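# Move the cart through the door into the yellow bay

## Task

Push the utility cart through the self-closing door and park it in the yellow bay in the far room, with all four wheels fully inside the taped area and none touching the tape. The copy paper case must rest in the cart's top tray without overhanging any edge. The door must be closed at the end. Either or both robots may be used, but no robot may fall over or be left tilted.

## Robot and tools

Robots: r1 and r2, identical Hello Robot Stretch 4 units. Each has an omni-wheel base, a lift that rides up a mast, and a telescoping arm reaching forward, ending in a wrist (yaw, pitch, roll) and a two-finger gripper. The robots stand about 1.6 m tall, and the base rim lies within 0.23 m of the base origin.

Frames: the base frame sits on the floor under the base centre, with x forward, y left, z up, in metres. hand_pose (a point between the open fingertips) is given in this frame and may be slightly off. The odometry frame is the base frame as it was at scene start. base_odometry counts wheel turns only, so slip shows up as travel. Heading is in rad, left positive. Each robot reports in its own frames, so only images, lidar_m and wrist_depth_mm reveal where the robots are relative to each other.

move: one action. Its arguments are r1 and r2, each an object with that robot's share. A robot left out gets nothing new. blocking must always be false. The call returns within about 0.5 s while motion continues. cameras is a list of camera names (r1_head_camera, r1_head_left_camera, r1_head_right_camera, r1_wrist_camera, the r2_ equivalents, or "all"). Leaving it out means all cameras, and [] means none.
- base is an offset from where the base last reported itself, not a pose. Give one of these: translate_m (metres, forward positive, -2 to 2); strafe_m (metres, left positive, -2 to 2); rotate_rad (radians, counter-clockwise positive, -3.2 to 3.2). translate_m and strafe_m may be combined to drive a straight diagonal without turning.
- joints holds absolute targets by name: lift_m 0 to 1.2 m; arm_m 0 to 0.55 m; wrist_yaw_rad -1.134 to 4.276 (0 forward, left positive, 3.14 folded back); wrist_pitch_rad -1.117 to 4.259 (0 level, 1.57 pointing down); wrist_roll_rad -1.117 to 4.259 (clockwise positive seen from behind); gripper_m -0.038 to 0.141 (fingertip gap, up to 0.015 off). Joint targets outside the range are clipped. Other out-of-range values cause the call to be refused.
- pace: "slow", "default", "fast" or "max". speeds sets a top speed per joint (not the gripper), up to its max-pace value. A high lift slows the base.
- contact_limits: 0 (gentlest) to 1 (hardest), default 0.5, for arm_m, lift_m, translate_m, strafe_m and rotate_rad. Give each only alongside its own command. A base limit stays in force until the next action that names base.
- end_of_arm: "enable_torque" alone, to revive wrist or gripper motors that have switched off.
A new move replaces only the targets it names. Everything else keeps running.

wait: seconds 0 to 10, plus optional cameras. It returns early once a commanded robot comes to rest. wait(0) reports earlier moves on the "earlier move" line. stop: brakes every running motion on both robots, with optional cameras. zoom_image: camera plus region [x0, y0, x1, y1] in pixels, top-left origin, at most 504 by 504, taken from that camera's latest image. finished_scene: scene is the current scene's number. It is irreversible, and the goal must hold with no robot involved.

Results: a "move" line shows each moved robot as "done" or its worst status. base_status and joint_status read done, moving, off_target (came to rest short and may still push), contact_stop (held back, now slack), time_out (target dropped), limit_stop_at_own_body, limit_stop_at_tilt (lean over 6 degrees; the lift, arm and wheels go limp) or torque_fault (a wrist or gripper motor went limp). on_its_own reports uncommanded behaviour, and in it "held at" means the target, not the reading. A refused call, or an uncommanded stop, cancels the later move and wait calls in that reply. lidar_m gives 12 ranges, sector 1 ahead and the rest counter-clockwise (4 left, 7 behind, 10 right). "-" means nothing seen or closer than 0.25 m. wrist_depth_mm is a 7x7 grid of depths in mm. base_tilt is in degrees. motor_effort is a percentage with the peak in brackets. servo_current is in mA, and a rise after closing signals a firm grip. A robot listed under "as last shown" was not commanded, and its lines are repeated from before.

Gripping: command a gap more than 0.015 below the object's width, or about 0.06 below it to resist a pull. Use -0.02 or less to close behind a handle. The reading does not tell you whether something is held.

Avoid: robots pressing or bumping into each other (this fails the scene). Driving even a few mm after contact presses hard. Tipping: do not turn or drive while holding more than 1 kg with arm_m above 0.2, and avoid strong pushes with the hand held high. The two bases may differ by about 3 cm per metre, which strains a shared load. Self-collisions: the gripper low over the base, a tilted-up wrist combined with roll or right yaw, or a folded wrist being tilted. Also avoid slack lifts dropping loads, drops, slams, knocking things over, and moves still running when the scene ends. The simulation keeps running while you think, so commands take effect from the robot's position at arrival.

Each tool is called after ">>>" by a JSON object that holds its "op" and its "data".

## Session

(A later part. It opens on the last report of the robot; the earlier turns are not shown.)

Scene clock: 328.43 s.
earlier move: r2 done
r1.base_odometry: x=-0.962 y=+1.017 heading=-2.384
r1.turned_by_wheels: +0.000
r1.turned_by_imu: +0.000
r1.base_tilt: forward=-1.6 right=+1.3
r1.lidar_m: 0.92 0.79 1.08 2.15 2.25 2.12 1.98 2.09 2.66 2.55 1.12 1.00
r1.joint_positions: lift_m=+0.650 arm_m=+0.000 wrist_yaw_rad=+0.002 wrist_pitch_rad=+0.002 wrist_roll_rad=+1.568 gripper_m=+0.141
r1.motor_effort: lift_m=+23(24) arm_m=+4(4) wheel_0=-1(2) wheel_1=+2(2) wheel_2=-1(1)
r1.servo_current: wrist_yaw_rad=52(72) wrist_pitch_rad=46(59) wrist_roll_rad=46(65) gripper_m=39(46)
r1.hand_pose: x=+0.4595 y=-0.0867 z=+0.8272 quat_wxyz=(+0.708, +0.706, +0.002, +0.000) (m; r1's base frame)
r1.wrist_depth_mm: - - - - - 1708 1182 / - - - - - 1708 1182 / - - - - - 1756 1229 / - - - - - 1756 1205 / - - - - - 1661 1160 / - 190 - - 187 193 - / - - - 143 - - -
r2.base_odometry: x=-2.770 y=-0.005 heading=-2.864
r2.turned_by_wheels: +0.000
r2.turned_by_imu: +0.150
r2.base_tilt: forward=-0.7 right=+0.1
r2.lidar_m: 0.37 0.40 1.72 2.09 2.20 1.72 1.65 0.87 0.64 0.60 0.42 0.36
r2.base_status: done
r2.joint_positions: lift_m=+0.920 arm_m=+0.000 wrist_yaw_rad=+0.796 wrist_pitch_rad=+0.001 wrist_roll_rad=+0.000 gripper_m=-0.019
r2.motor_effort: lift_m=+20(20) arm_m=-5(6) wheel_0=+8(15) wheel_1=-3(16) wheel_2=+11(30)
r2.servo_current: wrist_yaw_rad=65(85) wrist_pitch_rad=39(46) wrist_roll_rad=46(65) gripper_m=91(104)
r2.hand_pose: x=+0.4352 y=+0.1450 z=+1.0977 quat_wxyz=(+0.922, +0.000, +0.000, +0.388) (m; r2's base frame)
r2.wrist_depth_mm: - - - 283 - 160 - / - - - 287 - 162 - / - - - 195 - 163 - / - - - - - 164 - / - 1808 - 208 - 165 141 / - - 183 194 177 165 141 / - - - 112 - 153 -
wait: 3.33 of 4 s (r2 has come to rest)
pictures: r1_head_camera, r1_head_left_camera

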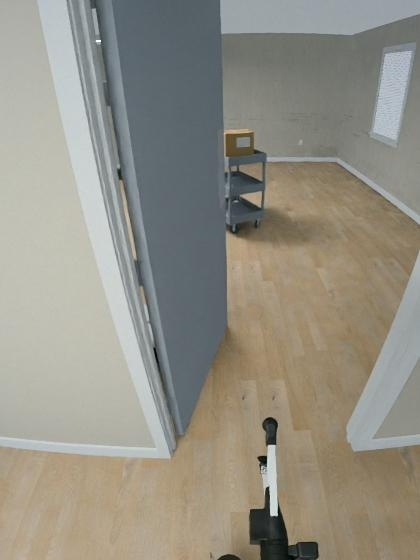

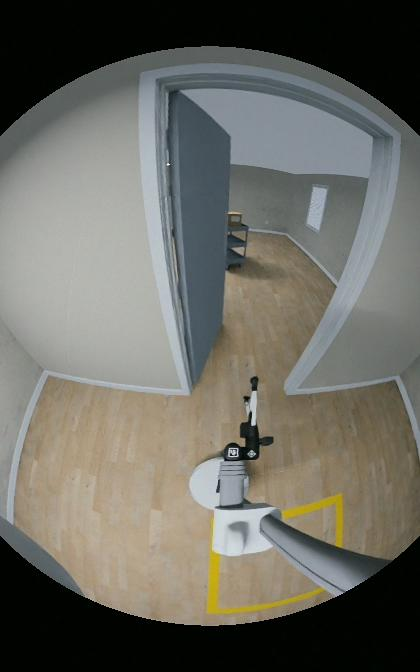

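>>> {"op": "move", "data": {"blocking": false, "cameras": [], "r1": {"base": {"strafe_m": -0.3}}}}

>>> {"op": "wait", "data": {"seconds": 4, "cameras": ["r1_head_camera","r1_head_left_camera","r1_head_right_camera"]}}

Scene clock: 337.63 s.
move: r1 moving
r1.base_odometry: x=-0.987 y=+1.044 heading=-2.384
r1.turned_by_wheels: +0.000
r1.turned_by_imu: +0.000
r1.base_tilt: forward=-1.5 right=+1.3
r1.lidar_m: 0.97 0.80 1.11 2.21 2.27 2.10 2.01 2.10 2.61 2.52 1.15 0.97
r1.base_status: strafe_m moving
r1.joint_positions: lift_m=+0.650 arm_m=+0.000 wrist_yaw_rad=+0.002 wrist_pitch_rad=+0.002 wrist_roll_rad=+1.568 gripper_m=+0.141
r1.measured_speeds: translate_m=+0.000 strafe_m=-0.141 rotate_rad=-0.003 lift_m=+0.000 arm_m=+0.000 wrist_yaw_rad=+0.000 wrist_pitch_rad=+0.000 wrist_roll_rad=+0.000
r1.motor_effort: lift_m=+23(23) arm_m=+4(4) wheel_0=+9(10) wheel_1=-9(11) wheel_2=-1(1)
r1.servo_current: wrist_yaw_rad=46(59) wrist_pitch_rad=39(46) wrist_roll_rad=46(52) gripper_m=39(46)
r1.hand_pose: x=+0.4595 y=-0.0867 z=+0.8272 quat_wxyz=(+0.708, +0.706, +0.002, +0.000) (m; r1's base frame)
r1.wrist_depth_mm: - - - - - 1708 1160 / - - - - - 1708 1182 / - - - - - 1708 1182 / - - - - - 1708 1229 / - - - - - 1618 1160 / - 190 - - 187 193 - / - - - 143 - - -
r2: as last shown
r2.turned_by_imu: +0.000
r2.base_tilt: forward=-0.7 right=+0.0
r2.lidar_m: 0.37 0.40 1.74 2.09 2.21 1.70 1.65 0.87 0.63 0.61 0.43 0.37
r2.motor_effort: lift_m=+20(20) arm_m=-5(5) wheel_0=+8(9) wheel_1=-3(3) wheel_2=+11(12)
r2.servo_current: wrist_yaw_rad=78(78) wrist_pitch_rad=39(46) wrist_roll_rad=39(59) gripper_m=104(104)
r2.wrist_depth_mm: - - - 282 - 160 - / - - - 289 - 161 - / - - - 193 - 163 - / - - - - - 165 - / - 1756 - 210 - 172 141 / - - 184 193 177 166 141 / - - - 112 - 153 -
pictures: none

Scene clock: 339.47 s.
earlier move: r1 done
r1.base_odometry: x=-1.168 y=+1.235 heading=-2.384
r1.turned_by_wheels: +0.000
r1.turned_by_imu: -0.002
r1.base_tilt: forward=-1.5 right=+1.2
r1.lidar_m: 1.46 0.92 1.12 2.44 2.58 2.09 2.00 2.08 2.35 2.22 1.10 0.84
r1.base_status: done
r1.joint_positions: lift_m=+0.650 arm_m=+0.000 wrist_yaw_rad=+0.002 wrist_pitch_rad=+0.002 wrist_roll_rad=+1.568 gripper_m=+0.141
r1.motor_effort: lift_m=+23(24) arm_m=+4(4) wheel_0=+1(12) wheel_1=+0(12) wheel_2=-1(2)
r1.servo_current: wrist_yaw_rad=52(72) wrist_pitch_rad=39(46) wrist_roll_rad=26(65) gripper_m=46(46)
r1.hand_pose: x=+0.4595 y=-0.0867 z=+0.8272 quat_wxyz=(+0.708, +0.706, +0.002, +0.000) (m; r1's base frame)
r1.wrist_depth_mm: - - - - - - - / - - - - - 1708 1205 / - - - - - 1708 1205 / - - - - - 1756 1205 / - - - - - 1618 1229 / - 198 - - - 195 1229 / - - - 143 - - 1160
r2.base_odometry: x=-2.770 y=-0.005 heading=-2.864
r2.turned_by_wheels: +0.000
r2.turned_by_imu: +0.000
r2.base_tilt: forward=-0.7 right=+0.0
r2.lidar_m: 0.35 0.41 1.73 2.10 2.24 1.69 1.63 0.85 0.64 0.62 0.41 0.38
r2.joint_positions: lift_m=+0.920 arm_m=+0.000 wrist_yaw_rad=+0.796 wrist_pitch_rad=+0.001 wrist_roll_rad=+0.000 gripper_m=-0.019
r2.motor_effort: lift_m=+20(20) arm_m=-5(6) wheel_0=+8(9) wheel_1=-3(4) wheel_2=+11(12)
r2.servo_current: wrist_yaw_rad=78(85) wrist_pitch_rad=39(46) wrist_roll_rad=39(59) gripper_m=91(104)
r2.hand_pose: x=+0.4352 y=+0.1450 z=+1.0977 quat_wxyz=(+0.922, +0.000, +0.000, +0.388) (m; r2's base frame)
r2.wrist_depth_mm: - - - 283 - 160 - / - - - 289 - 162 - / - - - 193 - 163 - / - - - - - 165 - / - 1863 - 211 - 172 141 / - - 183 193 178 166 142 / - - - 112 - 153 -
wait: 1.83 of 4 s (r1 has come to rest)
pictures: r1_head_camera, r1_head_left_camera, r1_head_right_camera

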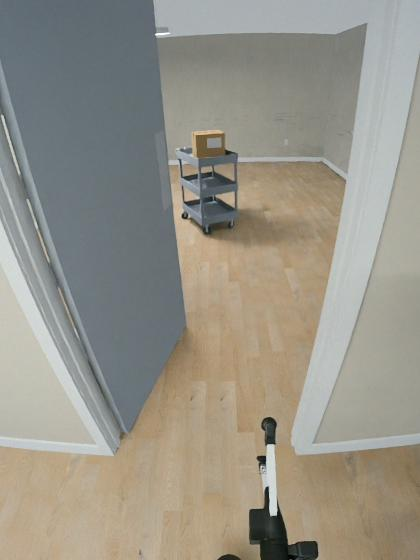

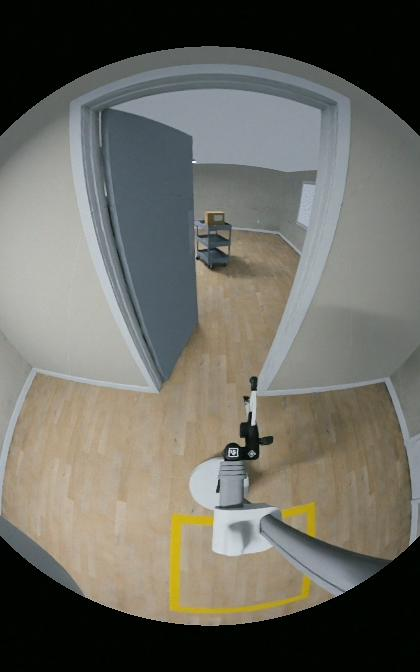

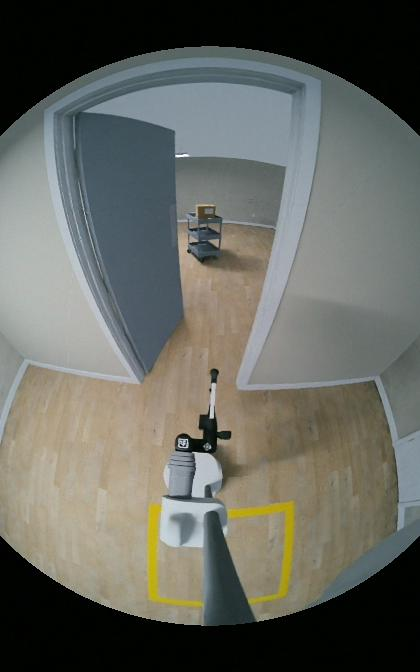

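>>> {"op": "move", "data": {"blocking": false, "cameras": [], "r2": {"base": {"translate_m": -0.22, "strafe_m": -0.11}, "pace": "slow"}}}

>>> {"op": "wait", "data": {"seconds": 5, "cameras": ["r1_head_camera","r2_head_left_camera"]}}

Scene clock: 355.73 s.
move: r2 moving
r1: as last shown
r1.turned_by_imu: +0.000
r1.base_tilt: forward=-1.6 right=+1.3
r1.lidar_m: 1.47 0.93 1.05 2.46 2.55 2.11 1.98 2.08 2.34 2.22 1.12 0.85
r1.motor_effort: lift_m=+23(23) arm_m=+4(4) wheel_0=+2(2) wheel_1=+0(1) wheel_2=-1(1)
r1.servo_current: wrist_yaw_rad=52(65) wrist_pitch_rad=39(46) wrist_roll_rad=59(59) gripper_m=46(46)
r1.wrist_depth_mm: - - - - - - - / - - - - - 1708 1205 / - - - - - 1708 1205 / - - - - - 1756 1205 / - - - - - 1618 1229 / - 210 - - - 196 1229 / - - - 143 - - 1160
r2.base_odometry: x=-2.761 y=+0.005 heading=-2.862
r2.turned_by_wheels: +0.002
r2.turned_by_imu: +0.021
r2.base_tilt: forward=-0.6 right=+0.0
r2.lidar_m: 0.35 0.41 1.74 2.19 2.18 1.69 1.64 0.82 0.63 0.60 0.41 0.36
r2.base_status: translate_m moving; strafe_m moving
r2.joint_positions: lift_m=+0.920 arm_m=+0.000 wrist_yaw_rad=+0.796 wrist_pitch_rad=+0.001 wrist_roll_rad=+0.000 gripper_m=-0.019
r2.measured_speeds: translate_m=-0.039 strafe_m=-0.028 rotate_rad=+0.029 lift_m=+0.000 arm_m=+0.000 wrist_yaw_rad=+0.000 wrist_pitch_rad=+0.000 wrist_roll_rad=+0.000
r2.motor_effort: lift_m=+20(20) arm_m=-5(5) wheel_0=+8(11) wheel_1=-13(14) wheel_2=+25(25)
r2.servo_current: wrist_yaw_rad=72(78) wrist_pitch_rad=46(46) wrist_roll_rad=39(59) gripper_m=91(104)
r2.hand_pose: x=+0.4352 y=+0.1450 z=+1.0977 quat_wxyz=(+0.922, +0.000, +0.000, +0.388) (m; r2's base frame)
r2.wrist_depth_mm: - - - 283 - 159 - / - - - 192 - 160 - / - - - 194 - 162 - / - - - - - 164 - / - 1756 - 202 - 164 140 / - - 186 193 178 165 141 / - - - 112 - 152 -
pictures: none

Scene clock: 360.27 s.
earlier move: r2 done
r1.base_odometry: x=-1.168 y=+1.235 heading=-2.384
r1.turned_by_wheels: +0.000
r1.turned_by_imu: +0.000
r1.base_tilt: forward=-1.6 right=+1.3
r1.lidar_m: 1.70 0.95 1.11 2.46 2.56 2.08 2.00 2.10 2.34 2.23 1.12 0.85
r1.joint_positions: lift_m=+0.650 arm_m=+0.000 wrist_yaw_rad=+0.002 wrist_pitch_rad=+0.002 wrist_roll_rad=+1.568 gripper_m=+0.141
r1.motor_effort: lift_m=+23(23) arm_m=+4(4) wheel_0=+2(3) wheel_1=+0(1) wheel_2=-1(1)
r1.servo_current: wrist_yaw_rad=46(72) wrist_pitch_rad=39(52) wrist_roll_rad=59(72) gripper_m=52(52)
r1.hand_pose: x=+0.4595 y=-0.0867 z=+0.8272 quat_wxyz=(+0.708, +0.706, +0.002, +0.000) (m; r1's base frame)
r1.wrist_depth_mm: - - - - - - - / - - - - - 1708 1205 / - - - - - 1708 1205 / - - - - - 1756 1205 / - - - - - 1618 1229 / - 211 - - - 196 1229 / - 178 1499 150 - - 1229
r2.base_odometry: x=-2.590 y=+0.162 heading=-2.863
r2.turned_by_wheels: -0.001
r2.turned_by_imu: +0.390
r2.base_tilt: forward=-0.6 right=+0.0
r2.lidar_m: 0.32 0.41 1.99 2.42 1.68 1.61 0.74 0.53 0.48 0.38 0.30 0.29
r2.base_status: done
r2.joint_positions: lift_m=+0.920 arm_m=+0.000 wrist_yaw_rad=+0.790 wrist_pitch_rad=+0.001 wrist_roll_rad=+0.000 gripper_m=-0.019
r2.motor_effort: lift_m=+20(20) arm_m=-9(12) wheel_0=+6(11) wheel_1=-5(20) wheel_2=+12(32)
r2.servo_current: wrist_yaw_rad=46(78) wrist_pitch_rad=39(46) wrist_roll_rad=52(59) gripper_m=98(104)
r2.hand_pose: x=+0.4363 y=+0.1434 z=+1.0978 quat_wxyz=(+0.923, +0.000, +0.000, +0.385) (m; r2's base frame)
r2.wrist_depth_mm: - - - 193 259 135 - / - - - - 264 153 - / - - - - - 165 - / - - - - - 156 - / - - - 210 - 149 - / - - 186 193 181 149 - / - - - 112 - 140 -
wait: 4.53 of 5 s (r2 has come to rest)
pictures: r1_head_camera, r2_head_left_camera

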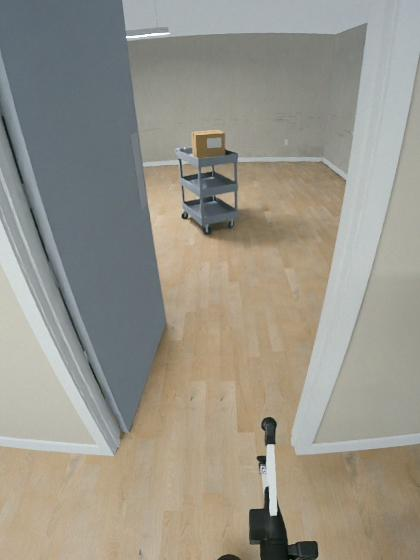

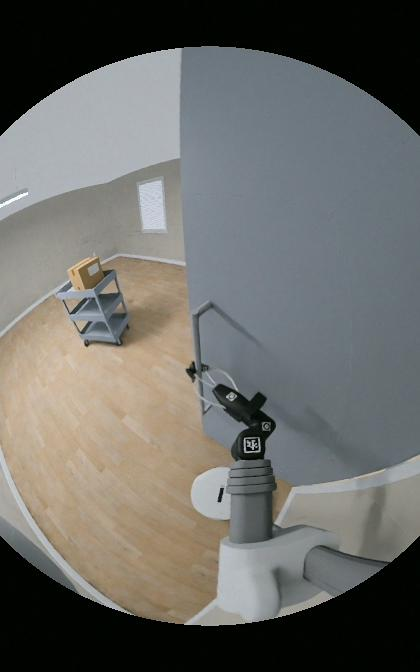

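>>> {"op": "move", "data": {"blocking": false, "cameras": [], "r1": {"base": {"translate_m": 0.6, "strafe_m": -0.05}}}}

>>> {"op": "wait", "data": {"seconds": 4, "cameras": ["r1_head_left_camera","r1_head_camera"]}}

Scene clock: 372.20 s.
move: r1 moving
r1.base_odometry: x=-1.193 y=+1.216 heading=-2.384
r1.turned_by_wheels: +0.000
r1.turned_by_imu: +0.000
r1.base_tilt: forward=-1.6 right=+1.3
r1.lidar_m: 1.73 0.94 1.04 2.43 2.56 2.13 2.01 2.12 2.33 2.24 1.09 0.80
r1.base_status: translate_m moving; strafe_m moving
r1.joint_positions: lift_m=+0.650 arm_m=+0.000 wrist_yaw_rad=+0.002 wrist_pitch_rad=+0.002 wrist_roll_rad=+1.568 gripper_m=+0.141
r1.measured_speeds: translate_m=+0.121 strafe_m=-0.011 rotate_rad=-0.001 lift_m=+0.000 arm_m=+0.000 wrist_yaw_rad=+0.000 wrist_pitch_rad=+0.000 wrist_roll_rad=+0.000
r1.motor_effort: lift_m=+23(23) arm_m=+4(4) wheel_0=+6(7) wheel_1=+5(7) wheel_2=-9(9)
r1.servo_current: wrist_yaw_rad=65(65) wrist_pitch_rad=39(46) wrist_roll_rad=46(65) gripper_m=39(46)
r1.hand_pose: x=+0.4595 y=-0.0867 z=+0.8272 quat_wxyz=(+0.708, +0.706, +0.002, +0.000) (m; r1's base frame)
r1.wrist_depth_mm: - - - - - - - / - - - - - 1708 1205 / - - - - - 1756 1205 / - - - - - 1756 1205 / - - - - - 1618 1205 / - 211 - - - 197 1229 / - - - 150 - - 1205
r2: as last shown
r2.turned_by_wheels: +0.000
r2.turned_by_imu: +0.001
r2.base_tilt: forward=-0.6 right=+0.1
r2.lidar_m: 0.33 0.41 2.01 2.43 1.71 1.61 0.78 0.52 0.49 0.41 0.29 0.29
r2.motor_effort: lift_m=+19(20) arm_m=-9(10) wheel_0=+6(6) wheel_1=-5(5) wheel_2=+12(13)
r2.servo_current: wrist_yaw_rad=52(59) wrist_pitch_rad=39(46) wrist_roll_rad=52(52) gripper_m=98(104)
r2.wrist_depth_mm: - - - 193 259 142 - / - - - - 264 153 - / - - - - - 165 - / - - - - - 156 - / - - - 210 - 148 - / - - 186 193 181 148 - / - - - 112 - 140 -
pictures: none

Scene clock: 375.20 s.
earlier move: r1 done
r1.base_odometry: x=-1.638 y=+0.859 heading=-2.384
r1.turned_by_wheels: +0.000
r1.turned_by_imu: +0.000
r1.base_tilt: forward=-1.6 right=+1.2
r1.lidar_m: 2.61 0.76 0.61 0.64 2.60 2.70 2.60 2.73 2.27 0.81 0.33 0.40
r1.base_status: done
r1.joint_positions: lift_m=+0.650 arm_m=+0.000 wrist_yaw_rad=+0.002 wrist_pitch_rad=+0.002 wrist_roll_rad=+1.568 gripper_m=+0.141
r1.motor_effort: lift_m=+23(23) arm_m=+4(4) wheel_0=+2(9) wheel_1=+0(7) wheel_2=+0(10)
r1.servo_current: wrist_yaw_rad=65(72) wrist_pitch_rad=39(52) wrist_roll_rad=52(65) gripper_m=46(52)
r1.hand_pose: x=+0.4595 y=-0.0867 z=+0.8272 quat_wxyz=(+0.708, +0.706, +0.002, +0.000) (m; r1's base frame)
r1.wrist_depth_mm: - - - - - 1661 1160 / - - - - - 1708 1182 / - - - - - 1708 1205 / - - - - - 1756 1205 / - - - - - 1661 1229 / - 212 - - - 197 1229 / - - - 150 - 1756 1229
r2.base_odometry: x=-2.590 y=+0.162 heading=-2.863
r2.turned_by_wheels: +0.000
r2.turned_by_imu: +0.000
r2.base_tilt: forward=-0.6 right=+0.1
r2.lidar_m: 0.32 0.41 2.00 2.39 1.69 1.62 0.77 0.52 0.48 0.42 0.29 0.28
r2.joint_positions: lift_m=+0.920 arm_m=+0.000 wrist_yaw_rad=+0.790 wrist_pitch_rad=+0.001 wrist_roll_rad=+0.000 gripper_m=-0.019
r2.motor_effort: lift_m=+20(20) arm_m=-9(10) wheel_0=+6(6) wheel_1=-5(6) wheel_2=+12(13)
r2.servo_current: wrist_yaw_rad=52(72) wrist_pitch_rad=39(52) wrist_roll_rad=46(59) gripper_m=98(104)
r2.hand_pose: x=+0.4363 y=+0.1434 z=+1.0978 quat_wxyz=(+0.923, +0.000, +0.000, +0.385) (m; r2's base frame)
r2.wrist_depth_mm: - - - 193 260 142 - / - - - - 263 153 - / - - - - - 164 - / - - - - - 156 - / - - - 212 - 148 - / - - 186 193 181 148 - / - - - 112 - 140 -
wait: 3.00 of 4 s (r1 has come to rest)
pictures: r1_head_camera, r1_head_left_camera

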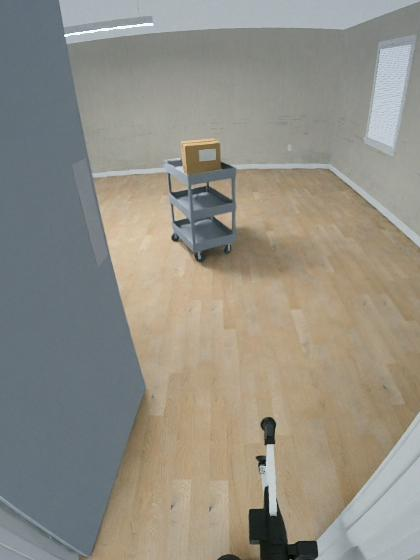

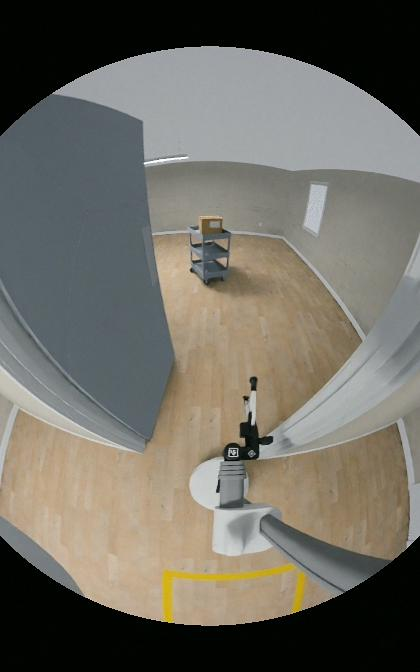

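>>> {"op": "move", "data": {"blocking": false, "cameras": [], "r1": {"base": {"translate_m": 1.45, "strafe_m": 0.06}, "pace": "fast"}}}

>>> {"op": "wait", "data": {"seconds": 7, "cameras": ["r1_head_left_camera","r1_head_camera","r1_wrist_camera"]}}

Scene clock: 380.27 s.
move: r1 moving
r1.base_odometry: x=-1.672 y=+0.824 heading=-2.384
r1.turned_by_wheels: +0.000
r1.turned_by_imu: +0.000
r1.base_tilt: forward=-1.6 right=+1.3
r1.lidar_m: 2.58 0.74 0.59 0.61 2.62 2.79 2.64 2.77 2.31 0.58 0.32 3.10
r1.base_status: translate_m moving; strafe_m moving
r1.joint_positions: lift_m=+0.650 arm_m=+0.000 wrist_yaw_rad=+0.002 wrist_pitch_rad=+0.002 wrist_roll_rad=+1.568 gripper_m=+0.141
r1.measured_speeds: translate_m=+0.189 strafe_m=+0.010 rotate_rad=-0.002 lift_m=+0.000 arm_m=+0.000 wrist_yaw_rad=+0.000 wrist_pitch_rad=+0.000 wrist_roll_rad=+0.000
r1.motor_effort: lift_m=+23(23) arm_m=+4(4) wheel_0=+5(8) wheel_1=+7(8) wheel_2=-10(12)
r1.servo_current: wrist_yaw_rad=59(65) wrist_pitch_rad=46(46) wrist_roll_rad=46(59) gripper_m=46(52)
r1.hand_pose: x=+0.4595 y=-0.0867 z=+0.8272 quat_wxyz=(+0.708, +0.706, +0.002, +0.000) (m; r1's base frame)
r1.wrist_depth_mm: - - - - - 1661 1182 / - - - - - 1708 1182 / - - - - - 1756 1182 / - - - - - 1756 1205 / - - - - - 1618 1205 / - 211 - - - 197 1229 / - - - 150 - 1808 1229
r2: as last shown
r2.lidar_m: 0.32 0.40 1.98 2.38 1.70 1.60 0.76 0.53 0.49 0.42 0.29 0.29
r2.motor_effort: lift_m=+20(20) arm_m=-9(10) wheel_0=+6(6) wheel_1=-5(5) wheel_2=+12(12)
r2.servo_current: wrist_yaw_rad=46(59) wrist_pitch_rad=39(46) wrist_roll_rad=39(52) gripper_m=104(104)
r2.wrist_depth_mm: - - - 192 259 142 - / - - - - 263 153 - / - - - - - 164 - / - - - - - 156 - / - - - 211 - 148 - / - - 186 194 181 148 - / - - - 112 - 140 -
pictures: none

Scene clock: 384.70 s.
earlier move: r1 done
r1.base_odometry: x=-2.650 y=-0.181 heading=-2.383
r1.turned_by_wheels: +0.000
r1.turned_by_imu: +0.001
r1.base_tilt: forward=-1.6 right=+1.2
r1.lidar_m: 1.16 1.65 2.58 2.47 0.45 0.63 4.26 1.14 1.60 2.24 2.33 3.16
r1.base_status: done
r1.joint_positions: lift_m=+0.650 arm_m=+0.000 wrist_yaw_rad=+0.002 wrist_pitch_rad=+0.002 wrist_roll_rad=+1.568 gripper_m=+0.141
r1.motor_effort: lift_m=+23(23) arm_m=+4(4) wheel_0=+2(10) wheel_1=+1(9) wheel_2=+2(13)
r1.servo_current: wrist_yaw_rad=46(72) wrist_pitch_rad=39(52) wrist_roll_rad=39(65) gripper_m=39(52)
r1.hand_pose: x=+0.4595 y=-0.0868 z=+0.8272 quat_wxyz=(+0.708, +0.706, +0.002, +0.000) (m; r1's base frame)
r1.wrist_depth_mm: - - - - - 1661 1182 / - - - - - 1708 1182 / - - - - - 1756 1205 / - - - - - 1921 1160 / - - - - 1078 1098 1098 / - 212 1160 - 210 193 1025 / - - - 150 - 1808 1229
r2.base_odometry: x=-2.590 y=+0.162 heading=-2.863
r2.turned_by_wheels: +0.000
r2.turned_by_imu: +0.001
r2.base_tilt: forward=-0.6 right=+0.0
r2.lidar_m: 0.31 0.38 1.99 2.41 1.69 1.59 0.75 0.53 0.49 0.42 0.31 0.28
r2.joint_positions: lift_m=+0.920 arm_m=+0.000 wrist_yaw_rad=+0.790 wrist_pitch_rad=+0.001 wrist_roll_rad=+0.000 gripper_m=-0.019
r2.motor_effort: lift_m=+19(20) arm_m=-9(10) wheel_0=+5(7) wheel_1=-5(6) wheel_2=+12(13)
r2.servo_current: wrist_yaw_rad=39(59) wrist_pitch_rad=39(46) wrist_roll_rad=46(65) gripper_m=98(104)
r2.hand_pose: x=+0.4363 y=+0.1434 z=+1.0978 quat_wxyz=(+0.923, +0.000, +0.000, +0.385) (m; r2's base frame)
r2.wrist_depth_mm: - - - 193 260 142 - / - - - - 264 153 - / - - - - - 165 - / - - - - - 156 - / - - - 210 - 148 - / - - 186 193 181 149 - / - - - 112 - 140 -
wait: 4.43 of 7 s (r1 has come to rest)
pictures: r1_head_camera, r1_head_left_camera, r1_wrist_camera

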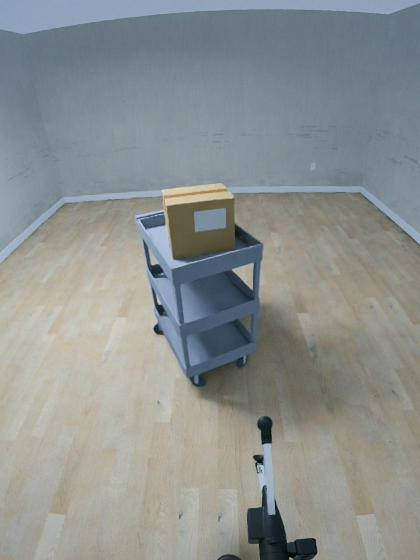

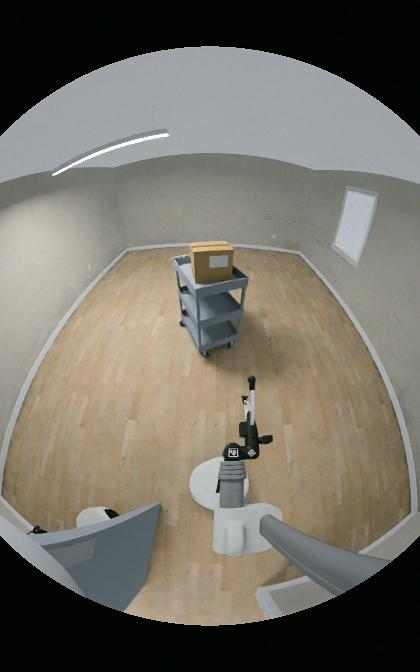

